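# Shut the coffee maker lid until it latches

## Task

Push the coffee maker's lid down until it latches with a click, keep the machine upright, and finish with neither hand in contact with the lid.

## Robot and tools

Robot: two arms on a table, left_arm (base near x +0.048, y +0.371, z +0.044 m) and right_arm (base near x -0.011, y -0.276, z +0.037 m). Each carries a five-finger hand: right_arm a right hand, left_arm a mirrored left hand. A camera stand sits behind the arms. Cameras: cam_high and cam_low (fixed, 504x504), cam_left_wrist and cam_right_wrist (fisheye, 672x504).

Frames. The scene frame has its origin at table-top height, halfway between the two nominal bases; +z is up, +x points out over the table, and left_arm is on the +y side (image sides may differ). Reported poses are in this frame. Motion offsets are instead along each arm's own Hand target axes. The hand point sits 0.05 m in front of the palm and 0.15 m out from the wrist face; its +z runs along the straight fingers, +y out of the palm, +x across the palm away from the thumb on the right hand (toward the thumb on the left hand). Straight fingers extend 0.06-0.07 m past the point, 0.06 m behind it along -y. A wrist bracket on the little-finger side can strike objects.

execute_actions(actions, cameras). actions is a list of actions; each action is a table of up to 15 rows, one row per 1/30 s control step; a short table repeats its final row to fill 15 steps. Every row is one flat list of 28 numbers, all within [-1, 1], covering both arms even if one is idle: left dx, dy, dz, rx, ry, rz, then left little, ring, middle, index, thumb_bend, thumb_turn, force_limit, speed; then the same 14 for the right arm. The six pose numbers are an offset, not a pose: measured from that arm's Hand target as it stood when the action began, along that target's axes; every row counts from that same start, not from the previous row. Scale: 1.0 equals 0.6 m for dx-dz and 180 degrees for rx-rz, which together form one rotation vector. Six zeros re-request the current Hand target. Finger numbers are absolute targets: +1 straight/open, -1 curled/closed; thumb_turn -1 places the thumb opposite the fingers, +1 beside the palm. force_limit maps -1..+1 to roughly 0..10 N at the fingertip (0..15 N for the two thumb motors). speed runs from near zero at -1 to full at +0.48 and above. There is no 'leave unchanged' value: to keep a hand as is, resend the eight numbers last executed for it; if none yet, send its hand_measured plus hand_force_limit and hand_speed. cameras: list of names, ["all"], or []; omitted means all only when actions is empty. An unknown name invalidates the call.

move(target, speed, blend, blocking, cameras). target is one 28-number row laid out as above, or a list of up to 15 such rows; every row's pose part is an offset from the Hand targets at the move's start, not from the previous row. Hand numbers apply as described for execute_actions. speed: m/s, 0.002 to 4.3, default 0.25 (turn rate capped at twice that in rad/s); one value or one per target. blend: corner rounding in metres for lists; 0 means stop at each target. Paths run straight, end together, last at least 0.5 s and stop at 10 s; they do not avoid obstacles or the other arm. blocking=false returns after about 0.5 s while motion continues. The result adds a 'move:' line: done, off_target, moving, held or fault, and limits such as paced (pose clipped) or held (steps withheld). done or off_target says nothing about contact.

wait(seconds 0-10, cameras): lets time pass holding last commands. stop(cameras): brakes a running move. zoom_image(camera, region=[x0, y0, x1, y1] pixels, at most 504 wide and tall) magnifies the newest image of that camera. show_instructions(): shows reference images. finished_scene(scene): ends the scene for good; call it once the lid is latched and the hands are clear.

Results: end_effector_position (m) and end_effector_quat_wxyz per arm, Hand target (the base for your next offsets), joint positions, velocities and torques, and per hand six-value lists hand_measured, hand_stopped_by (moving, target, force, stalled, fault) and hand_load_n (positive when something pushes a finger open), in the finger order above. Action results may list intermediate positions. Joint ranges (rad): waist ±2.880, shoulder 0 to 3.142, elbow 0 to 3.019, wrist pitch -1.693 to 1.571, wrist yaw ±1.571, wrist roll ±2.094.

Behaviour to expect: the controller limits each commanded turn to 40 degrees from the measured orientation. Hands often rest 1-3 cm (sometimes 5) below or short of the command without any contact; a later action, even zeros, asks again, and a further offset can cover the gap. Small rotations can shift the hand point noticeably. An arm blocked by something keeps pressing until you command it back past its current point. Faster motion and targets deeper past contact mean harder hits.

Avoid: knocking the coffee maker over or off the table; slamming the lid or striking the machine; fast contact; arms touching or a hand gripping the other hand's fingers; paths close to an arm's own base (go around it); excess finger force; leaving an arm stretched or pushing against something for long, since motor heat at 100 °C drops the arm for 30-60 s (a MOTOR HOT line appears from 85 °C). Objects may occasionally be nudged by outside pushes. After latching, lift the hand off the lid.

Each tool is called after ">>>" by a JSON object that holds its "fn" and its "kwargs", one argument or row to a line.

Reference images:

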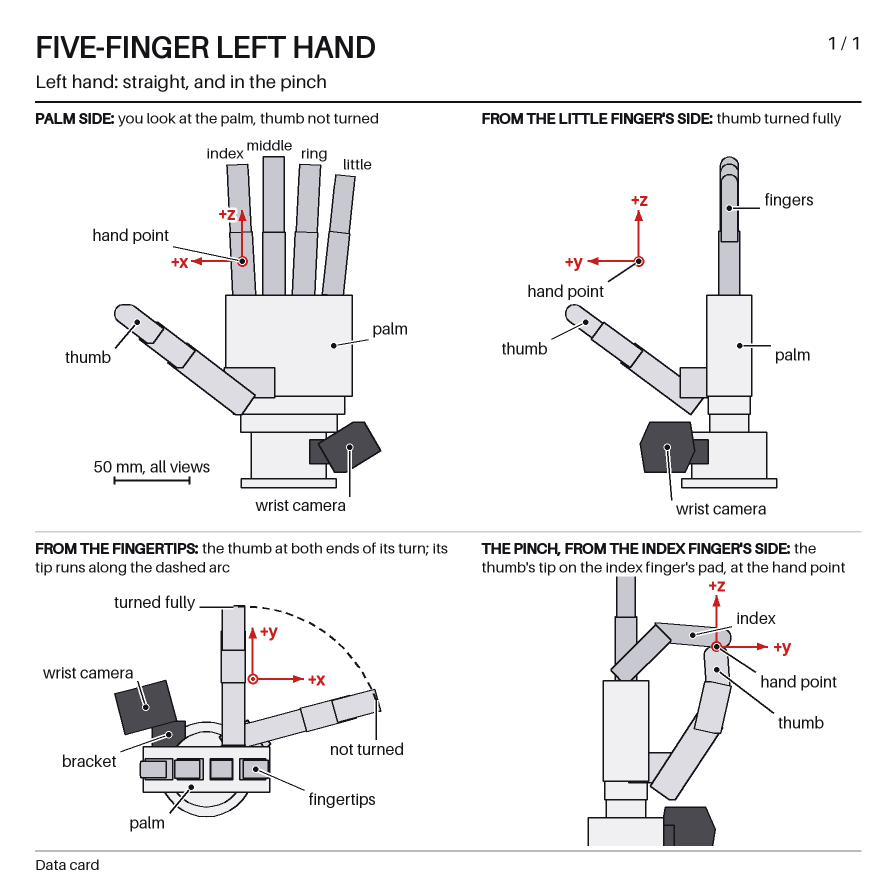

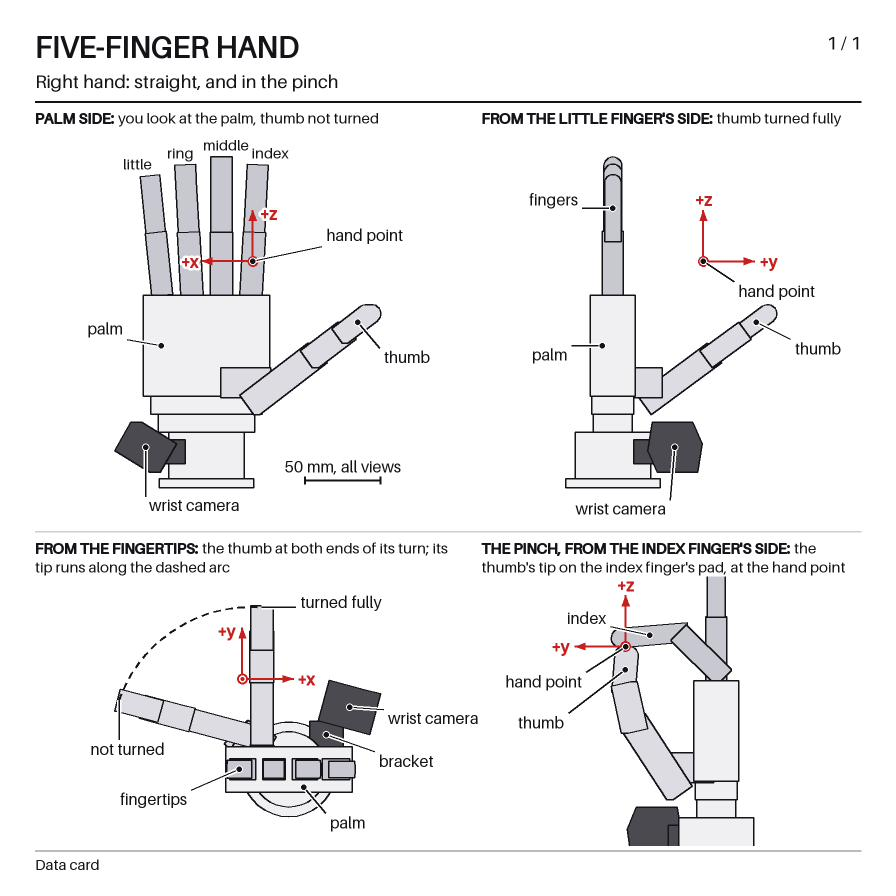

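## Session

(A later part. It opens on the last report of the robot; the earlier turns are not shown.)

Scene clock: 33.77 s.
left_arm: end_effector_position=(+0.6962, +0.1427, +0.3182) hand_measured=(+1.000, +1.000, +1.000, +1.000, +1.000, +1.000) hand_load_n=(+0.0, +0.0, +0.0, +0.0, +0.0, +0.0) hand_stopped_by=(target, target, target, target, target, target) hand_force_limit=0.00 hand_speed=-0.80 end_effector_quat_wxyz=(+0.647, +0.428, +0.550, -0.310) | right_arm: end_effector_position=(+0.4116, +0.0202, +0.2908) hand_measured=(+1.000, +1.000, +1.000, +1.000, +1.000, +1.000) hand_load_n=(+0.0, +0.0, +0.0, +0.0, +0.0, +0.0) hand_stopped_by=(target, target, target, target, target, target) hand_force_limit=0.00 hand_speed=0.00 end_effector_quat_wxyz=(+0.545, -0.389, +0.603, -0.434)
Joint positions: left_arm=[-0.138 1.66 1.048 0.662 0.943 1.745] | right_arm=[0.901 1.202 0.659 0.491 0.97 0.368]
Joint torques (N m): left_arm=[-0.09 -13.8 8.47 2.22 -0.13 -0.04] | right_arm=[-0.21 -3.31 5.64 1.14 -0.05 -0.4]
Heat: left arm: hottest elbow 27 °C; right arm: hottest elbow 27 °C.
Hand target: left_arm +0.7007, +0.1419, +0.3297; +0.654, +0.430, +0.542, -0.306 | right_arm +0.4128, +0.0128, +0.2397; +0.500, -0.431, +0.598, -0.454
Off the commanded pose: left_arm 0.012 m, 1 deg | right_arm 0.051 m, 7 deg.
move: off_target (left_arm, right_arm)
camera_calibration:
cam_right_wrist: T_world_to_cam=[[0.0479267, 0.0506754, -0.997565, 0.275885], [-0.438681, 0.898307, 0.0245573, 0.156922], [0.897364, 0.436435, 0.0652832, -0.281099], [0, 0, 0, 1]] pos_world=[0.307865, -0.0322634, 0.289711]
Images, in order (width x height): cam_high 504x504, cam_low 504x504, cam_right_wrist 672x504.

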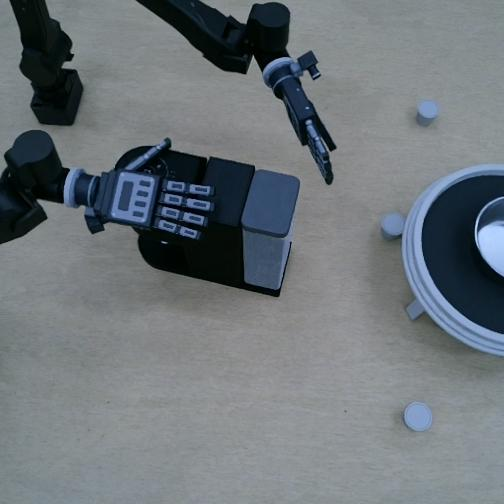

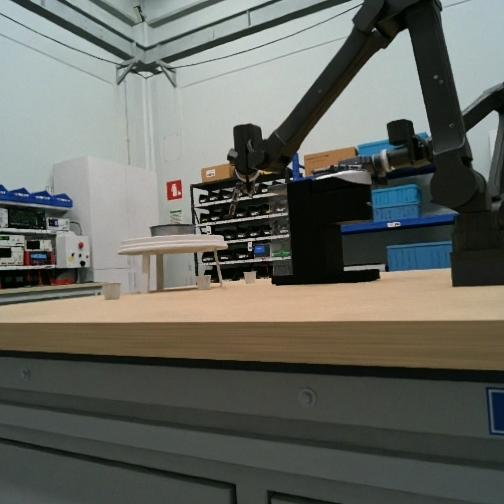

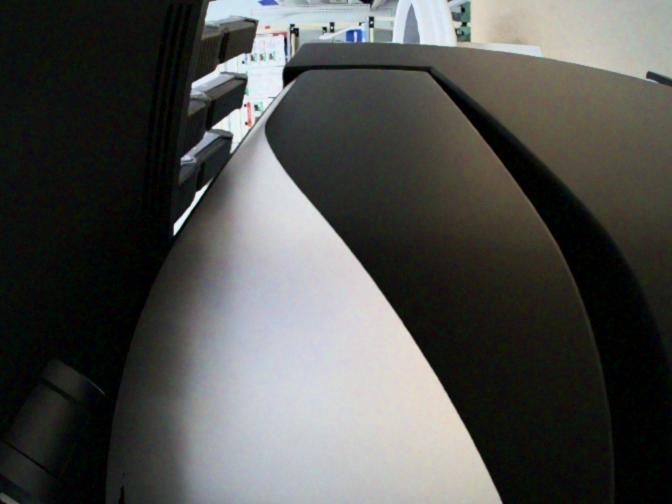

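>>> {"fn": "move", "kwargs": {
  "target": [0,0,0,0,0,0,1,1,1,1,1,1,0,-0.8, 0.017,0.081,0.007,0,0,0,1,1,1,1,1,1,0,0],
  "speed": 0.08,
  "cameras": ["cam_low","cam_right_wrist"]
}}

>>> {"fn": "zoom_image", "kwargs": {
  "camera": "cam_low",
  "region": [300, 130, 400, 230]
}}

Scene clock: 35.47 s.
left_arm: end_effector_position=(+0.6962, +0.1427, +0.3182) hand_measured=(+1.000, +1.000, +1.000, +1.000, +1.000, +1.000) hand_load_n=(+0.0, +0.0, +0.0, +0.0, +0.0, +0.0) hand_stopped_by=(target, target, target, target, target, target) hand_force_limit=0.00 hand_speed=-0.80 end_effector_quat_wxyz=(+0.647, +0.428, +0.550, -0.310) | right_arm: end_effector_position=(+0.4132, +0.0224, +0.2910) hand_measured=(+1.000, +1.000, +1.000, +1.000, +1.000, +1.000) hand_load_n=(+0.0, +0.0, +0.0, +0.0, +0.0, +0.0) hand_stopped_by=(target, target, target, target, target, target) hand_force_limit=0.00 hand_speed=0.00 end_effector_quat_wxyz=(+0.584, -0.345, +0.604, -0.418)
Joint positions: left_arm=[-0.138 1.66 1.048 0.662 0.943 1.745] | right_arm=[0.901 1.244 0.614 0.685 0.97 0.385]
Joint torques (N m): left_arm=[-0.09 -13.86 8.47 2.22 -0.13 -0.04] | right_arm=[-0.44 0.03 2.28 -0.01 -0.16 -0.56]
Heat: left arm: hottest elbow 27 °C; right arm: hottest elbow 27 °C.
Hand target: left_arm +0.7007, +0.1419, +0.3297; +0.654, +0.430, +0.542, -0.306 | right_arm +0.4127, +0.0128, +0.1899; +0.500, -0.431, +0.598, -0.454
Off the commanded pose: left_arm 0.012 m, 1 deg | right_arm 0.102 m, 14 deg.
move: off_target (left_arm, right_arm)
camera_calibration:
cam_right_wrist: T_world_to_cam=[[0.118366, 0.149029, -0.981723, 0.239965], [-0.442197, 0.893137, 0.082266, 0.140342], [0.889073, 0.424378, 0.171618, -0.310792], [0, 0, 0, 1]] pos_world=[0.309972, -0.0292136, 0.277371]
Images, in order (width x height): cam_low 504x504, cam_right_wrist 672x504.

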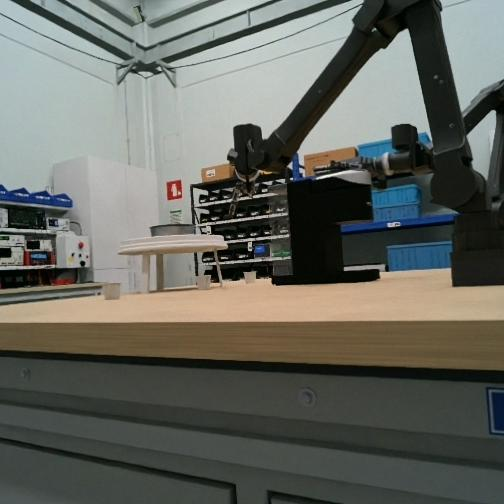

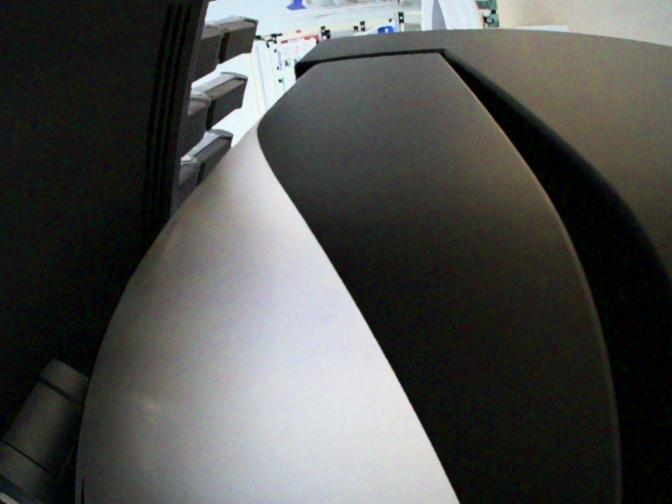

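Scaled by 5.040 from the camera's 504x504 image, which has a finer 720x720 frame.

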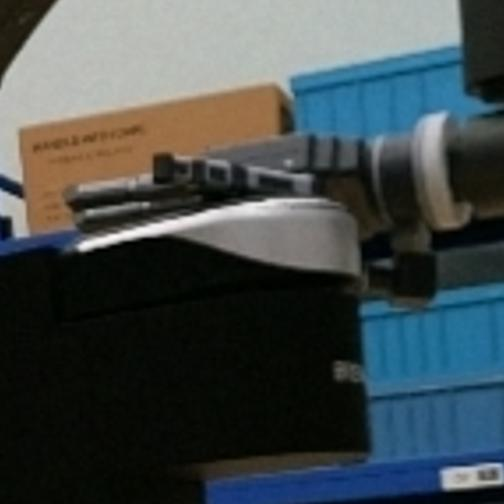

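>>> {"fn": "move", "kwargs": {
  "target": [0,0,0,0,0,0,1,1,1,1,1,1,0,-0.8, 0.021,0.097,0.009,-0.083,0,0,1,1,1,1,1,1,0,0],
  "speed": 0.1,
  "cameras": ["cam_low","cam_right_wrist"]
}}

>>> {"fn": "zoom_image", "kwargs": {
  "camera": "cam_low",
  "region": [300, 130, 400, 230]
}}

Scene clock: 38.43 s.
left_arm: end_effector_position=(+0.6962, +0.1427, +0.3182) hand_measured=(+1.000, +1.000, +1.000, +1.000, +1.000, +1.000) hand_load_n=(+0.0, +0.0, +0.0, +0.0, +0.0, +0.0) hand_stopped_by=(target, target, target, target, target, target) hand_force_limit=0.00 hand_speed=-0.80 end_effector_quat_wxyz=(+0.647, +0.428, +0.550, -0.310) | right_arm: end_effector_position=(+0.4225, +0.0226, +0.2759) hand_measured=(+1.000, +1.000, +1.000, +1.000, +1.000, +1.000) hand_load_n=(+0.0, +0.0, +1.0, +0.0, +0.0, +0.5) hand_stopped_by=(target, target, target, target, target, target) hand_force_limit=0.00 hand_speed=0.00 end_effector_quat_wxyz=(+0.568, -0.372, +0.648, -0.344)
Joint positions: left_arm=[-0.138 1.66 1.048 0.662 0.943 1.745] | right_arm=[0.824 1.194 0.657 0.366 0.809 0.63]
Joint torques (N m): left_arm=[-0.09 -13.86 8.49 2.24 -0.13 -0.04] | right_arm=[-0.32 1.67 1.66 -2.56 -1.29 -0.54]
Heat: left arm: hottest elbow 27 °C; right arm: hottest elbow 27 °C.
Hand target: left_arm +0.7007, +0.1419, +0.3297; +0.654, +0.430, +0.542, -0.306 | right_arm +0.4128, +0.0126, +0.1301; +0.440, -0.492, +0.652, -0.373
Off the commanded pose: left_arm 0.012 m, 1 deg | right_arm 0.146 m, 20 deg.
move: off_target (left_arm, right_arm)
camera_calibration:
cam_right_wrist: T_world_to_cam=[[-0.0370854, 0.233889, -0.971556, 0.284991], [-0.484894, 0.84589, 0.222146, 0.126106], [0.873786, 0.47934, 0.0820413, -0.286662], [0, 0, 0, 1]] pos_world=[0.322198, -0.0359194, 0.272389]
Images, in order (width x height): cam_low 504x504, cam_right_wrist 672x504.

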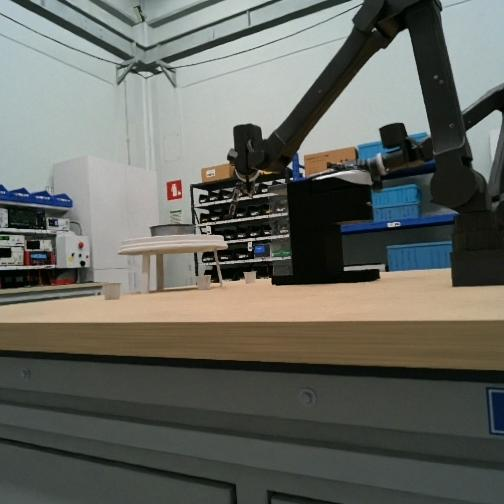

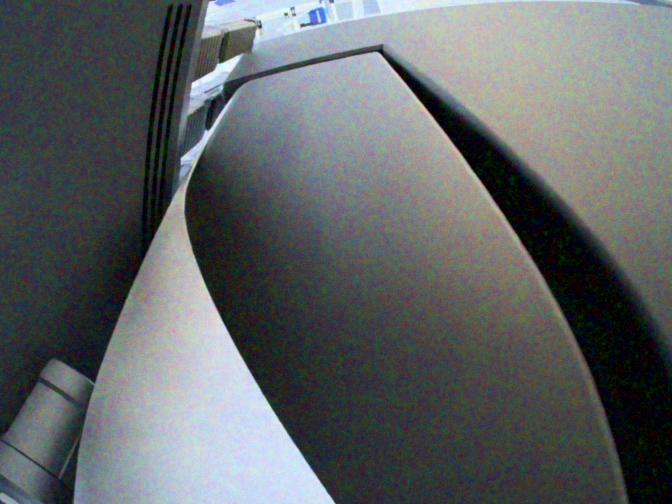

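Scaled by 5.040 from the camera's 504x504 image, which has a finer 720x720 frame.

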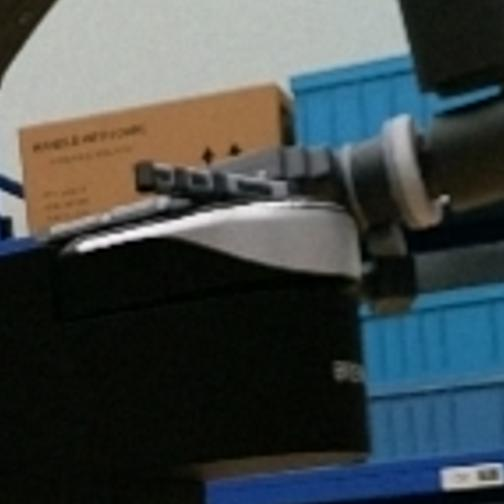

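>>> {"fn": "move", "kwargs": {
  "target": [
    [0,0,0,0,0,0,1,1,1,1,1,1,0,-0.8, -0.0962,-0.435,-0.1895,0.083,0,0,1,1,1,1,1,1,0,0],
    [0,0,0,0,0,0,1,1,1,1,1,1,0,-0.8, -0.0163,-0.5253,-0.1902,0.1069,0.116,-0.5577,0,0,0,0,1,-1,0,0]
  ],
  "speed": [0.2,0.35],
  "cameras": ["cam_high","cam_low","cam_right_wrist"]
}}

>>> {"fn": "zoom_image", "kwargs": {
  "camera": "cam_low",
  "region": [250, 70, 430, 250]
}}

>>> {"fn": "zoom_image", "kwargs": {
  "camera": "cam_high",
  "region": [60, 80, 300, 320]
}}

Scene clock: 53.73 s.
left_arm: end_effector_position=(+0.6962, +0.1427, +0.3182) hand_measured=(+1.000, +1.000, +1.000, +1.000, +1.000, +1.000) hand_load_n=(+0.0, +0.0, +0.0, +0.0, +0.0, +0.0) hand_stopped_by=(target, target, target, target, target, target) hand_force_limit=0.00 hand_speed=-0.80 end_effector_quat_wxyz=(+0.647, +0.428, +0.550, -0.310) | right_arm: end_effector_position=(+0.4046, -0.0519, +0.4635) hand_measured=(+0.000, +0.000, +0.000, +0.000, +1.000, -1.000) hand_load_n=(+0.0, +0.0, +0.0, +0.0, +0.0, +0.5) hand_stopped_by=(target, target, target, target, target, target) hand_force_limit=0.00 hand_speed=0.00 end_effector_quat_wxyz=(+0.046, +0.676, -0.045, +0.734)
Joint positions: left_arm=[-0.138 1.66 1.048 0.662 0.943 1.745] | right_arm=[0.965 1.17 0.969 0.371 1.057 -1.715]
Joint torques (N m): left_arm=[-0.09 -13.86 8.49 2.25 -0.13 -0.04] | right_arm=[0.56 -7 9.21 2.44 -0.16 -0.25]
Heat: left arm: hottest elbow 28 °C; right arm: hottest elbow 28 °C.
Hand target: left_arm +0.7007, +0.1419, +0.3297; +0.654, +0.430, +0.542, -0.306 | right_arm +0.4058, -0.0468, +0.4602; +0.045, +0.675, -0.041, +0.736
Off the commanded pose: left_arm 0.012 m, 1 deg | right_arm 0.006 m, 0 deg.
move: off_target (left_arm)
camera_calibration:
cam_right_wrist: T_world_to_cam=[[-0.0739078, -0.960859, 0.266997, -0.137172], [-0.487908, -0.19866, -0.849988, 0.582721], [0.869761, -0.193091, -0.454128, -0.0353799], [0, 0, 0, 1]] pos_world=[0.304948, -0.0228714, 0.515863]
Images, in order (width x height): cam_high 504x504, cam_low 504x504, cam_right_wrist 672x504.

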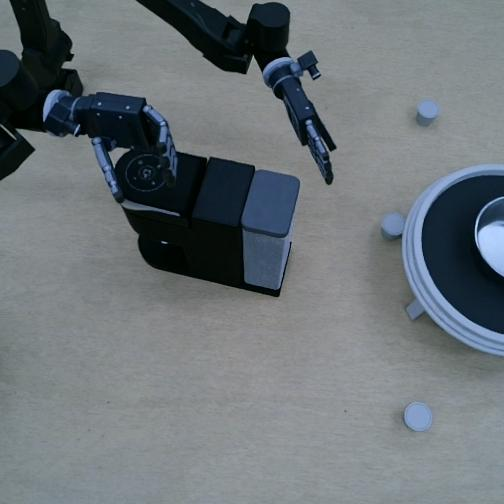

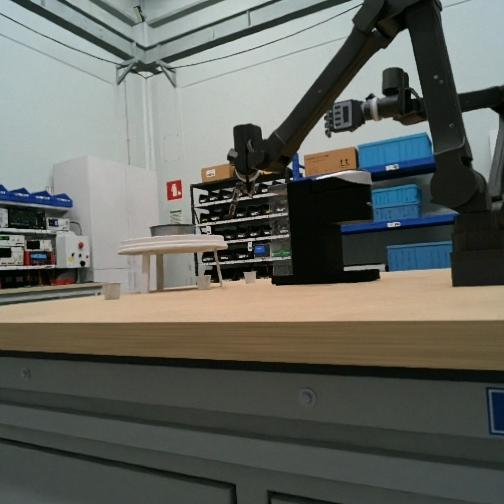

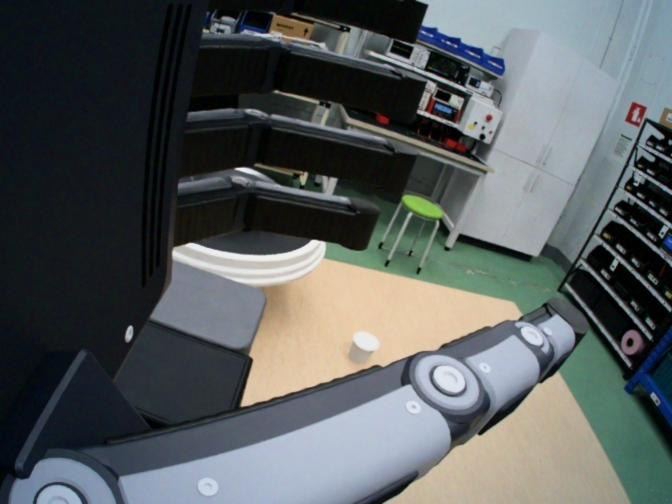

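Scaled by 2.800 from the camera's 504x504 image, which has a finer 720x720 frame.

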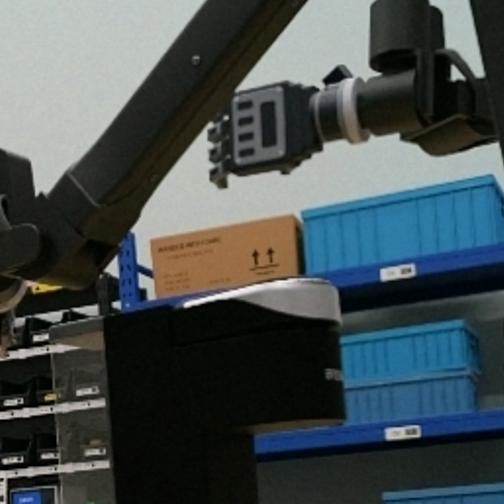

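Scaled by 2.100 from the camera's 504x504 image, which has a finer 720x720 frame.

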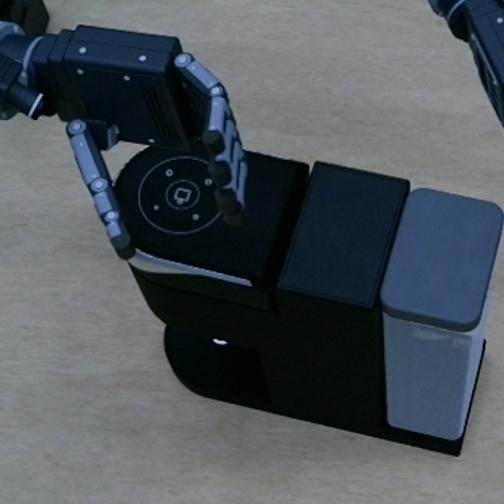

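>>> {"fn": "move", "kwargs": {
  "target": [0,0,0,0,0,0,1,1,1,1,1,1,0,-0.8, -0.2645,0,-0.0365,0,0,0,0,0,0,0,1,-1,0,0],
  "speed": 0.1,
  "cameras": ["cam_high","cam_low","cam_right_wrist"]
}}

>>> {"fn": "zoom_image", "kwargs": {
  "camera": "cam_low",
  "region": [300, 130, 400, 230]
}}

>>> {"fn": "zoom_image", "kwargs": {
  "camera": "cam_high",
  "region": [60, 80, 300, 320]
}}

Scene clock: 57.53 s.
left_arm: end_effector_position=(+0.6962, +0.1427, +0.3182) hand_measured=(+1.000, +1.000, +1.000, +1.000, +1.000, +1.000) hand_load_n=(+0.0, +0.0, +0.0, +0.0, +0.5, +0.0) hand_stopped_by=(target, target, target, target, target, target) hand_force_limit=0.00 hand_speed=-0.80 end_effector_quat_wxyz=(+0.647, +0.428, +0.550, -0.310) | right_arm: end_effector_position=(+0.3993, -0.0524, +0.3350) hand_measured=(+0.000, +0.000, +0.000, +0.000, +1.000, -1.000) hand_load_n=(+0.0, +0.0, +0.0, +0.0, +0.0, +0.5) hand_stopped_by=(target, target, target, target, target, target) hand_force_limit=0.00 hand_speed=0.00 end_effector_quat_wxyz=(+0.025, +0.657, -0.070, +0.750)
Joint positions: left_arm=[-0.138 1.66 1.048 0.662 0.943 1.745] | right_arm=[0.976 1.339 0.705 0.902 1.069 -1.735]
Joint torques (N m): left_arm=[-0.03 -13.86 8.47 2.24 -0.13 -0.04] | right_arm=[0.97 -4.6 5.46 1.26 -0.05 -0.11]
Heat: left arm: hottest elbow 28 °C; right arm: hottest elbow 28 °C.
Hand target: left_arm +0.7007, +0.1419, +0.3297; +0.654, +0.430, +0.542, -0.306 | right_arm +0.3977, -0.0457, +0.3001; +0.045, +0.675, -0.041, +0.736
Off the commanded pose: left_arm 0.012 m, 1 deg | right_arm 0.035 m, 5 deg.
move: off_target (left_arm, right_arm)
camera_calibration:
cam_right_wrist: T_world_to_cam=[[-0.0898144, -0.975022, 0.20314, -0.0766592], [-0.442001, -0.143757, -0.88542, 0.467223], [0.892507, -0.169312, -0.418049, -0.109174], [0, 0, 0, 1]] pos_world=[0.297066, -0.0260621, 0.383621]
Images, in order (width x height): cam_high 504x504, cam_low 504x504, cam_right_wrist 672x504.

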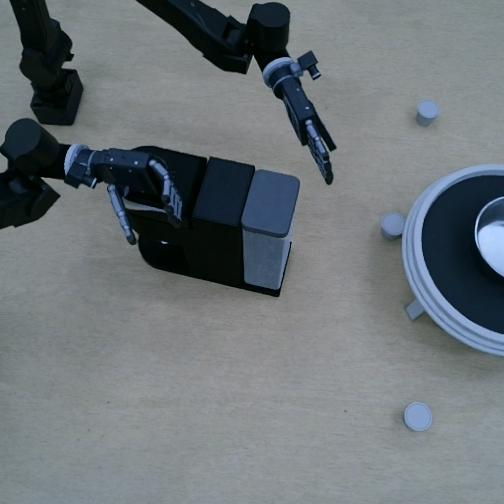

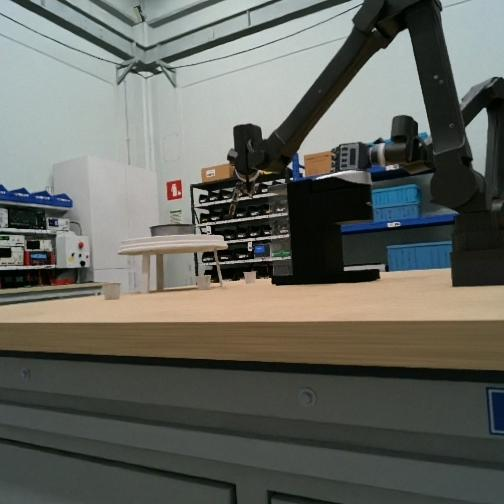

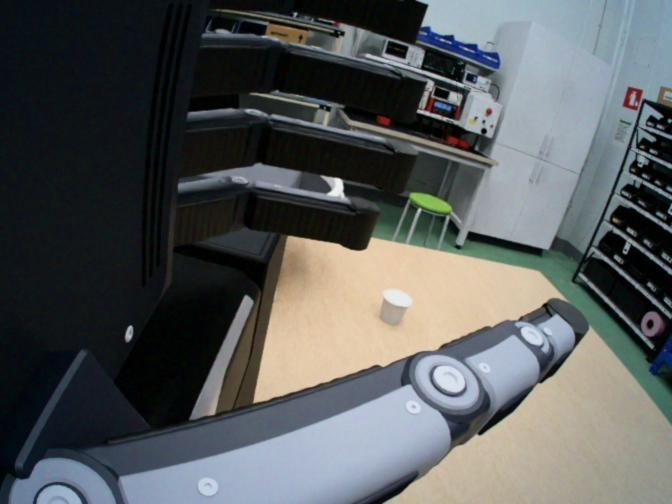

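Scaled by 5.040 from the camera's 504x504 image, which has a finer 720x720 frame.

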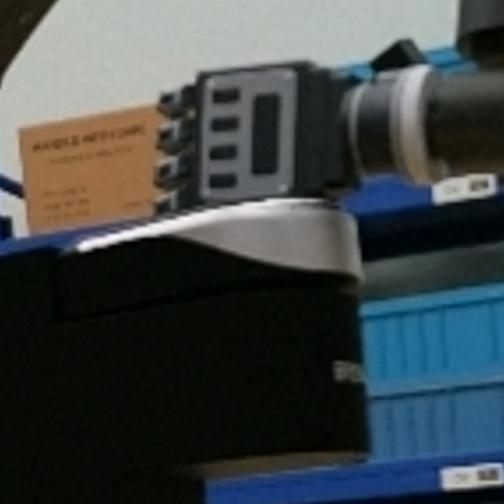

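Scaled by 2.100 from the camera's 504x504 image, which has a finer 720x720 frame.

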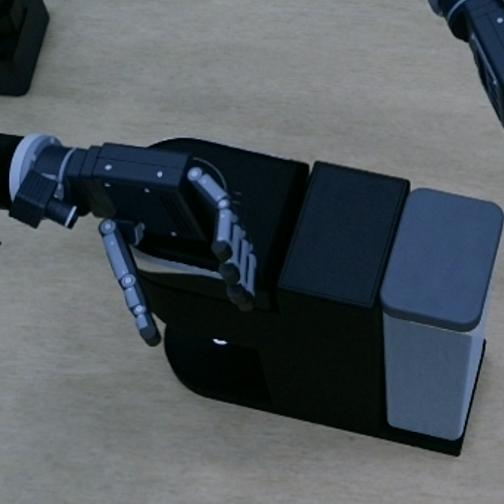

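>>> {"fn": "move", "kwargs": {
  "target": [0,0,0,0,0,0,1,1,1,1,1,1,0,-0.8, -0.133,0,-0.012,0,0,0,0,0,0,0,1,-1,0,0],
  "speed": 0.1,
  "cameras": ["cam_high","cam_low"]
}}

>>> {"fn": "zoom_image", "kwargs": {
  "camera": "cam_low",
  "region": [300, 130, 400, 230]
}}

Scene clock: 59.43 s.
left_arm: end_effector_position=(+0.6962, +0.1427, +0.3182) hand_measured=(+1.000, +1.000, +1.000, +1.000, +1.000, +1.000) hand_load_n=(+0.0, +0.0, +0.0, +0.0, +0.0, +0.0) hand_stopped_by=(target, target, target, target, target, target) hand_force_limit=0.00 hand_speed=-0.80 end_effector_quat_wxyz=(+0.647, +0.428, +0.550, -0.310) | right_arm: end_effector_position=(+0.3963, -0.0557, +0.3245) hand_measured=(+0.000, +0.000, +0.000, +0.000, +1.000, -1.000) hand_load_n=(+0.0, +0.0, +0.0, +0.0, +0.0, +0.5) hand_stopped_by=(target, target, target, target, target, target) hand_force_limit=0.00 hand_speed=0.00 end_effector_quat_wxyz=(-0.023, +0.614, -0.122, +0.780)
Joint positions: left_arm=[-0.138 1.66 1.048 0.662 0.943 1.745] | right_arm=[0.978 1.413 0.663 1.216 1.067 -1.761]
Joint torques (N m): left_arm=[-0.09 -13.8 8.49 2.24 -0.13 -0.04] | right_arm=[1.38 1.73 -0.12 -0.68 0.08 0.09]
Heat: left arm: hottest elbow 28 °C; right arm: hottest elbow 28 °C.
Hand target: left_arm +0.7007, +0.1419, +0.3297; +0.654, +0.430, +0.542, -0.306 | right_arm +0.3975, -0.0456, +0.2200; +0.045, +0.675, -0.041, +0.736
Off the commanded pose: left_arm 0.012 m, 1 deg | right_arm 0.105 m, 15 deg.
move: off_target (left_arm, right_arm)
Images, in order (width x height): cam_high 504x504, cam_low 504x504.

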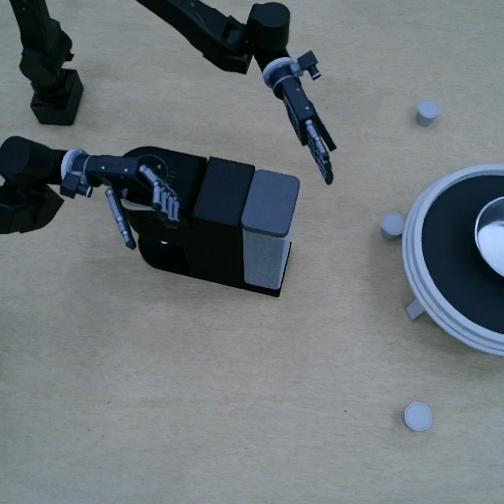

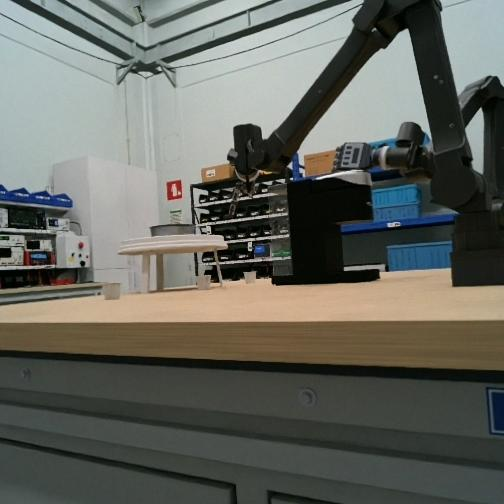

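Scaled by 5.040 from the camera's 504x504 image, which has a finer 720x720 frame.

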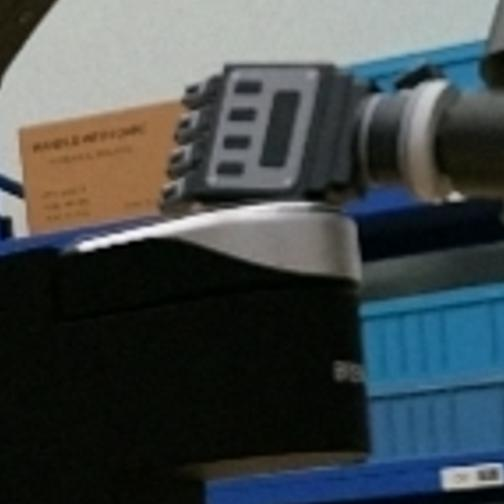

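>>> {"fn": "move", "kwargs": {
  "target": [0,0,0,0,0,0,1,1,1,1,1,1,0,-0.8, -0.1,0,-0.009,0,0,0,0,0,0,0,1,-1,0,0],
  "speed": 0.1,
  "cameras": ["cam_high","cam_low"]
}}

>>> {"fn": "zoom_image", "kwargs": {
  "camera": "cam_low",
  "region": [300, 130, 400, 230]
}}

Scene clock: 61.57 s.
left_arm: end_effector_position=(+0.6962, +0.1427, +0.3182) hand_measured=(+1.000, +1.000, +1.000, +1.000, +1.000, +1.000) hand_load_n=(+0.0, -0.5, +0.0, +0.0, +0.0, +0.0) hand_stopped_by=(target, target, target, target, target, target) hand_force_limit=0.00 hand_speed=-0.80 end_effector_quat_wxyz=(+0.647, +0.428, +0.550, -0.310) | right_arm: end_effector_position=(+0.3940, -0.0575, +0.3177) hand_measured=(+0.000, +0.000, +0.000, +0.000, +1.000, -1.000) hand_load_n=(+0.0, +0.0, +0.0, +0.0, +0.0, +0.5) hand_stopped_by=(target, target, target, target, target, target) hand_force_limit=0.00 hand_speed=0.00 end_effector_quat_wxyz=(-0.064, +0.576, -0.159, +0.799)
Joint positions: left_arm=[-0.138 1.66 1.048 0.662 0.943 1.745] | right_arm=[0.979 1.479 0.642 1.453 1.054 -1.775]
Joint torques (N m): left_arm=[-0.09 -13.86 8.49 2.24 -0.13 -0.04] | right_arm=[1.55 6.07 -4.16 -1.94 0.64 0.07]
Heat: left arm: hottest elbow 28 °C; right arm: hottest elbow 27 °C.
Hand target: left_arm +0.7007, +0.1419, +0.3297; +0.654, +0.430, +0.542, -0.306 | right_arm +0.3973, -0.0455, +0.1598; +0.045, +0.675, -0.041, +0.736
Off the commanded pose: left_arm 0.012 m, 1 deg | right_arm 0.158 m, 23 deg.
move: off_target (left_arm, right_arm)
Images, in order (width x height): cam_high 504x504, cam_low 504x504.

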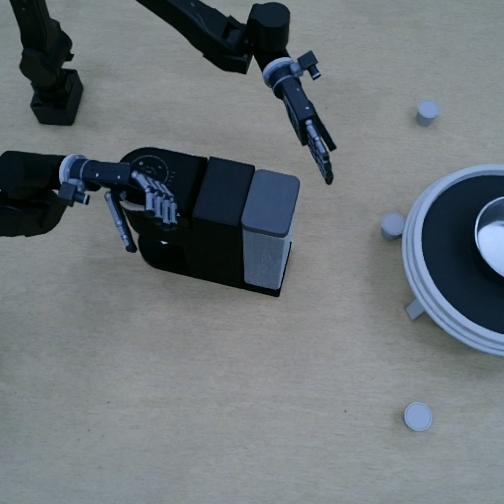

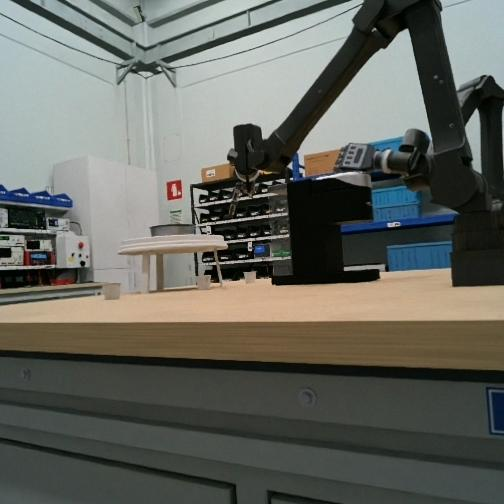

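Scaled by 5.040 from the camera's 504x504 image, which has a finer 720x720 frame.

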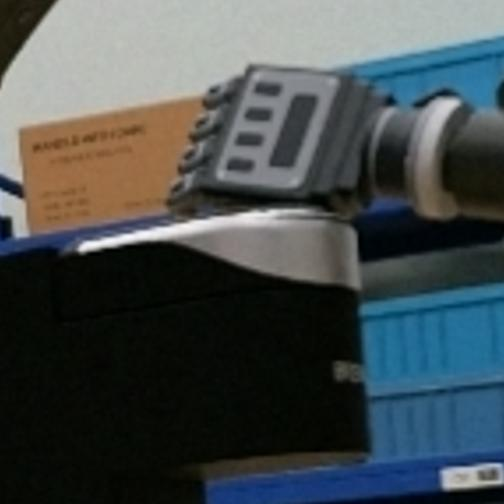

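>>> {"fn": "move", "kwargs": {
  "target": [0,0,0,0,0,0,1,1,1,1,1,1,0,-0.8, -0.1,0,-0.009,0,-0.03,0,0,0,0,0,1,-1,0,0],
  "speed": 0.1,
  "cameras": ["cam_high","cam_low"]
}}

>>> {"fn": "zoom_image", "kwargs": {
  "camera": "cam_low",
  "region": [300, 130, 400, 230]
}}

Scene clock: 63.73 s.
left_arm: end_effector_position=(+0.6962, +0.1427, +0.3182) hand_measured=(+1.000, +1.000, +1.000, +1.000, +1.000, +1.000) hand_load_n=(+0.0, +0.0, +0.0, +0.0, +0.0, +0.0) hand_stopped_by=(target, target, target, target, target, target) hand_force_limit=0.00 hand_speed=-0.80 end_effector_quat_wxyz=(+0.647, +0.428, +0.550, -0.310) | right_arm: end_effector_position=(+0.3902, -0.0598, +0.3052) hand_measured=(+0.000, +0.000, +0.000, +0.000, +1.000, -1.000) hand_load_n=(+0.0, +0.0, +0.0, +0.0, +0.0, +0.5) hand_stopped_by=(target, target, target, target, target, target) hand_force_limit=0.00 hand_speed=0.00 end_effector_quat_wxyz=(-0.115, +0.568, -0.201, +0.789)
Joint positions: left_arm=[-0.138 1.66 1.048 0.662 0.943 1.745] | right_arm=[0.98 1.462 0.61 1.453 1.068 -1.627]
Joint torques (N m): left_arm=[-0.09 -13.86 8.49 2.24 -0.13 -0.04] | right_arm=[1.79 9.7 -6.41 -5.16 0.72 0.06]
Heat: left arm: hottest elbow 28 °C; right arm: hottest elbow 27 °C.
Hand target: left_arm +0.7007, +0.1419, +0.3297; +0.654, +0.430, +0.542, -0.306 | right_arm +0.3971, -0.0454, +0.0996; +0.043, +0.708, -0.043, +0.703
Off the commanded pose: left_arm 0.012 m, 1 deg | right_arm 0.206 m, 32 deg.
move: off_target (left_arm, right_arm)
Images, in order (width x height): cam_high 504x504, cam_low 504x504.

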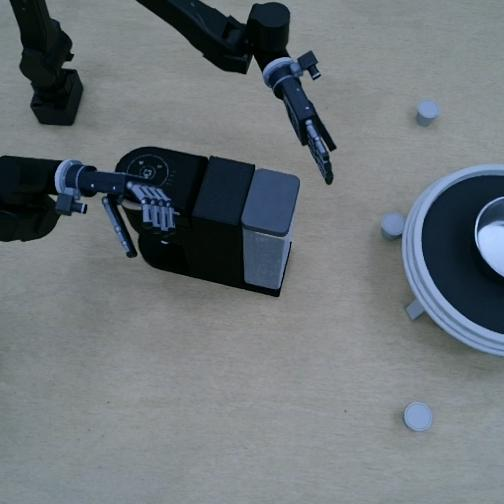

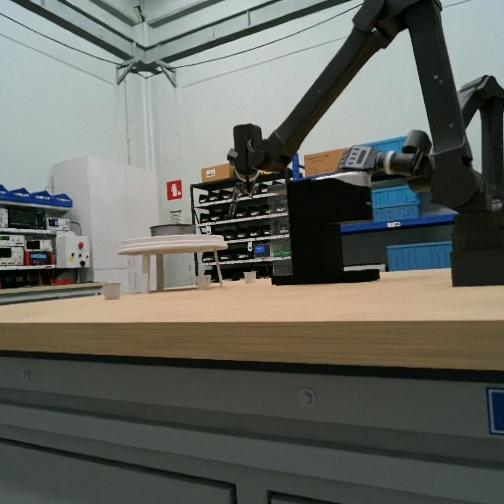

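Scaled by 5.040 from the camera's 504x504 image, which has a finer 720x720 frame.

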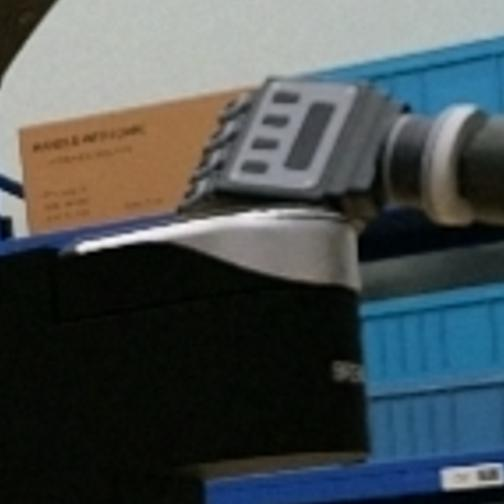

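>>> {"fn": "move", "kwargs": {
  "target": [0,0,0,0,0,0,1,1,1,1,1,1,0,-0.8, 0.53,0,0,0,0.055,0,0,0,0,0,1,-1,0,0],
  "speed": 0.25,
  "cameras": ["cam_high","cam_low","cam_right_wrist"]
}}

>>> {"fn": "zoom_image", "kwargs": {
  "camera": "cam_low",
  "region": [300, 130, 400, 230]
}}

>>> {"fn": "zoom_image", "kwargs": {
  "camera": "cam_high",
  "region": [60, 80, 300, 320]
}}

Scene clock: 66.57 s.
left_arm: end_effector_position=(+0.6962, +0.1427, +0.3182) hand_measured=(+1.000, +1.000, +1.000, +1.000, +1.000, +1.000) hand_load_n=(+0.0, +0.0, +0.0, +0.0, +0.0, +0.0) hand_stopped_by=(target, target, target, target, target, target) hand_force_limit=0.00 hand_speed=-0.80 end_effector_quat_wxyz=(+0.647, +0.428, +0.550, -0.310) | right_arm: end_effector_position=(+0.3944, -0.0527, +0.3943) hand_measured=(+0.000, +0.000, +0.000, +0.000, +1.000, -1.000) hand_load_n=(+0.0, +0.0, +0.0, -0.5, +0.0, +0.0) hand_stopped_by=(target, target, target, target, target, target) hand_force_limit=0.00 hand_speed=0.00 end_effector_quat_wxyz=(+0.060, +0.654, -0.026, +0.754)
Joint positions: left_arm=[-0.138 1.66 1.048 0.662 0.943 1.745] | right_arm=[0.986 1.248 0.772 0.773 1.055 -1.871]
Joint torques (N m): left_arm=[-0.03 -13.86 8.49 2.22 -0.13 -0.04] | right_arm=[0.38 -7.82 12.81 1.16 -0.3 -0.12]
Heat: left arm: hottest elbow 28 °C; right arm: hottest elbow 27 °C.
Hand target: left_arm +0.7007, +0.1419, +0.3297; +0.654, +0.430, +0.542, -0.306 | right_arm +0.3995, -0.0460, +0.4176; +0.046, +0.645, -0.040, +0.762
Off the commanded pose: left_arm 0.012 m, 1 deg | right_arm 0.025 m, 3 deg.
move: off_target (left_arm, right_arm)
camera_calibration:
cam_right_wrist: T_world_to_cam=[[-0.0852814, -0.946443, 0.311404, -0.132478], [-0.438895, -0.244902, -0.86452, 0.502749], [0.894482, -0.210401, -0.394504, -0.0923582], [0, 0, 0, 1]] pos_world=[0.291969, -0.021691, 0.439455]
Images, in order (width x height): cam_high 504x504, cam_low 504x504, cam_right_wrist 672x504.

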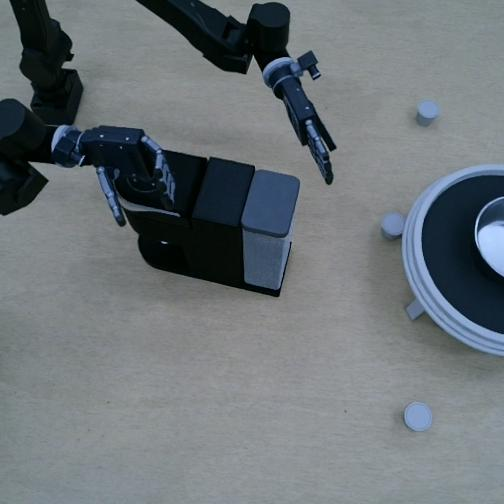

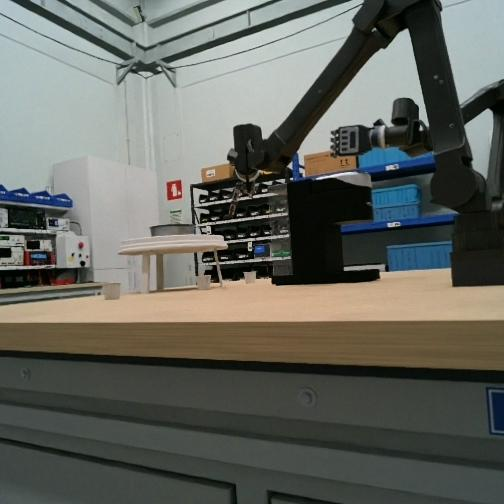

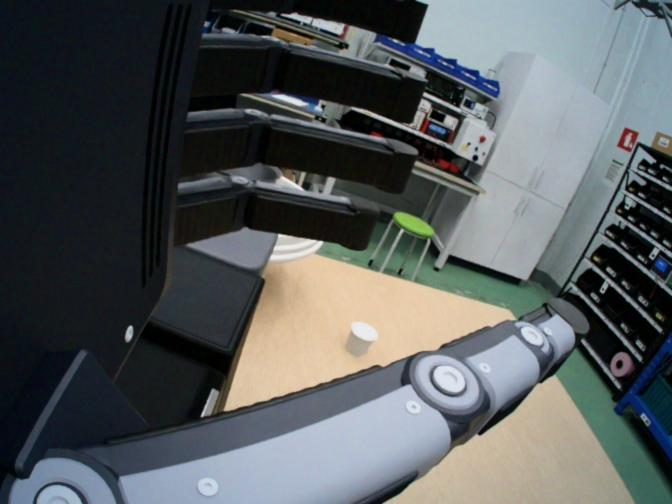

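Scaled by 5.040 from the camera's 504x504 image, which has a finer 720x720 frame.

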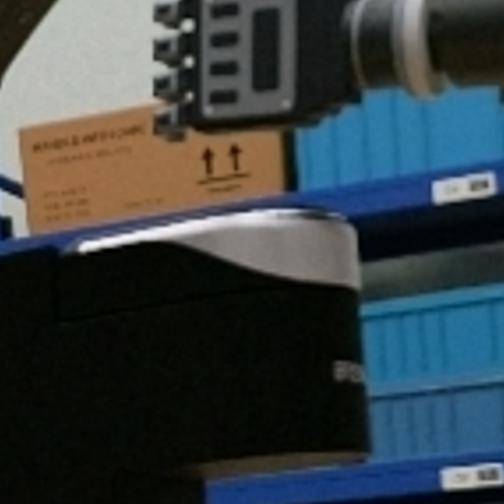

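Scaled by 2.100 from the camera's 504x504 image, which has a finer 720x720 frame.

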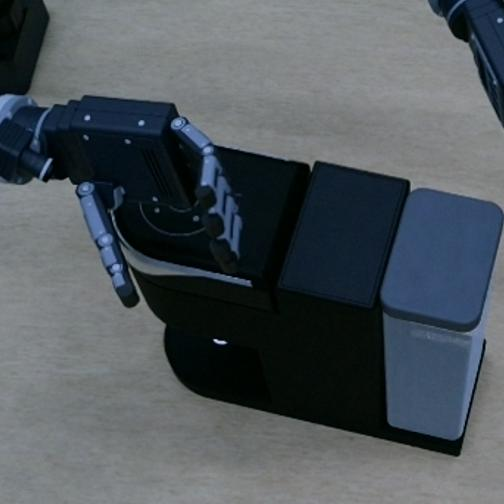

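>>> {"fn": "zoom_image", "kwargs": {
  "camera": "cam_low",
  "region": [340, 165, 385, 210]
}}

>>> {"fn": "zoom_image", "kwargs": {
  "camera": "cam_high",
  "region": [100, 140, 220, 260]
}}

Scaled by 11.200 from the camera's 504x504 image, which has a finer 720x720 frame.

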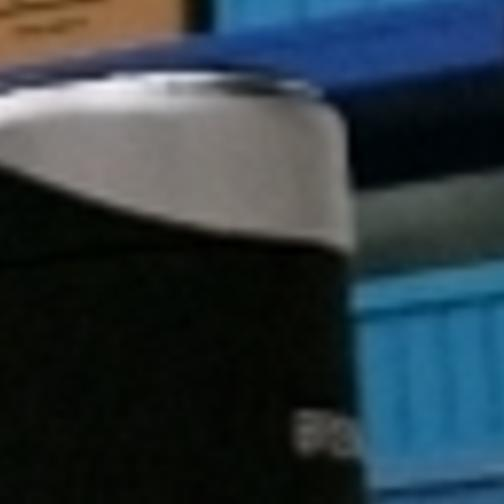

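Scaled by 4.200 from the camera's 504x504 image, which has a finer 720x720 frame.

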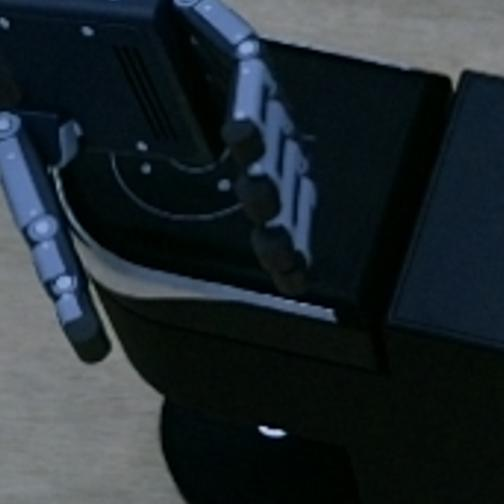

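>>> {"fn": "finished_scene", "kwargs": {
  "scene": 2
}}

The scene is finished: the task was done.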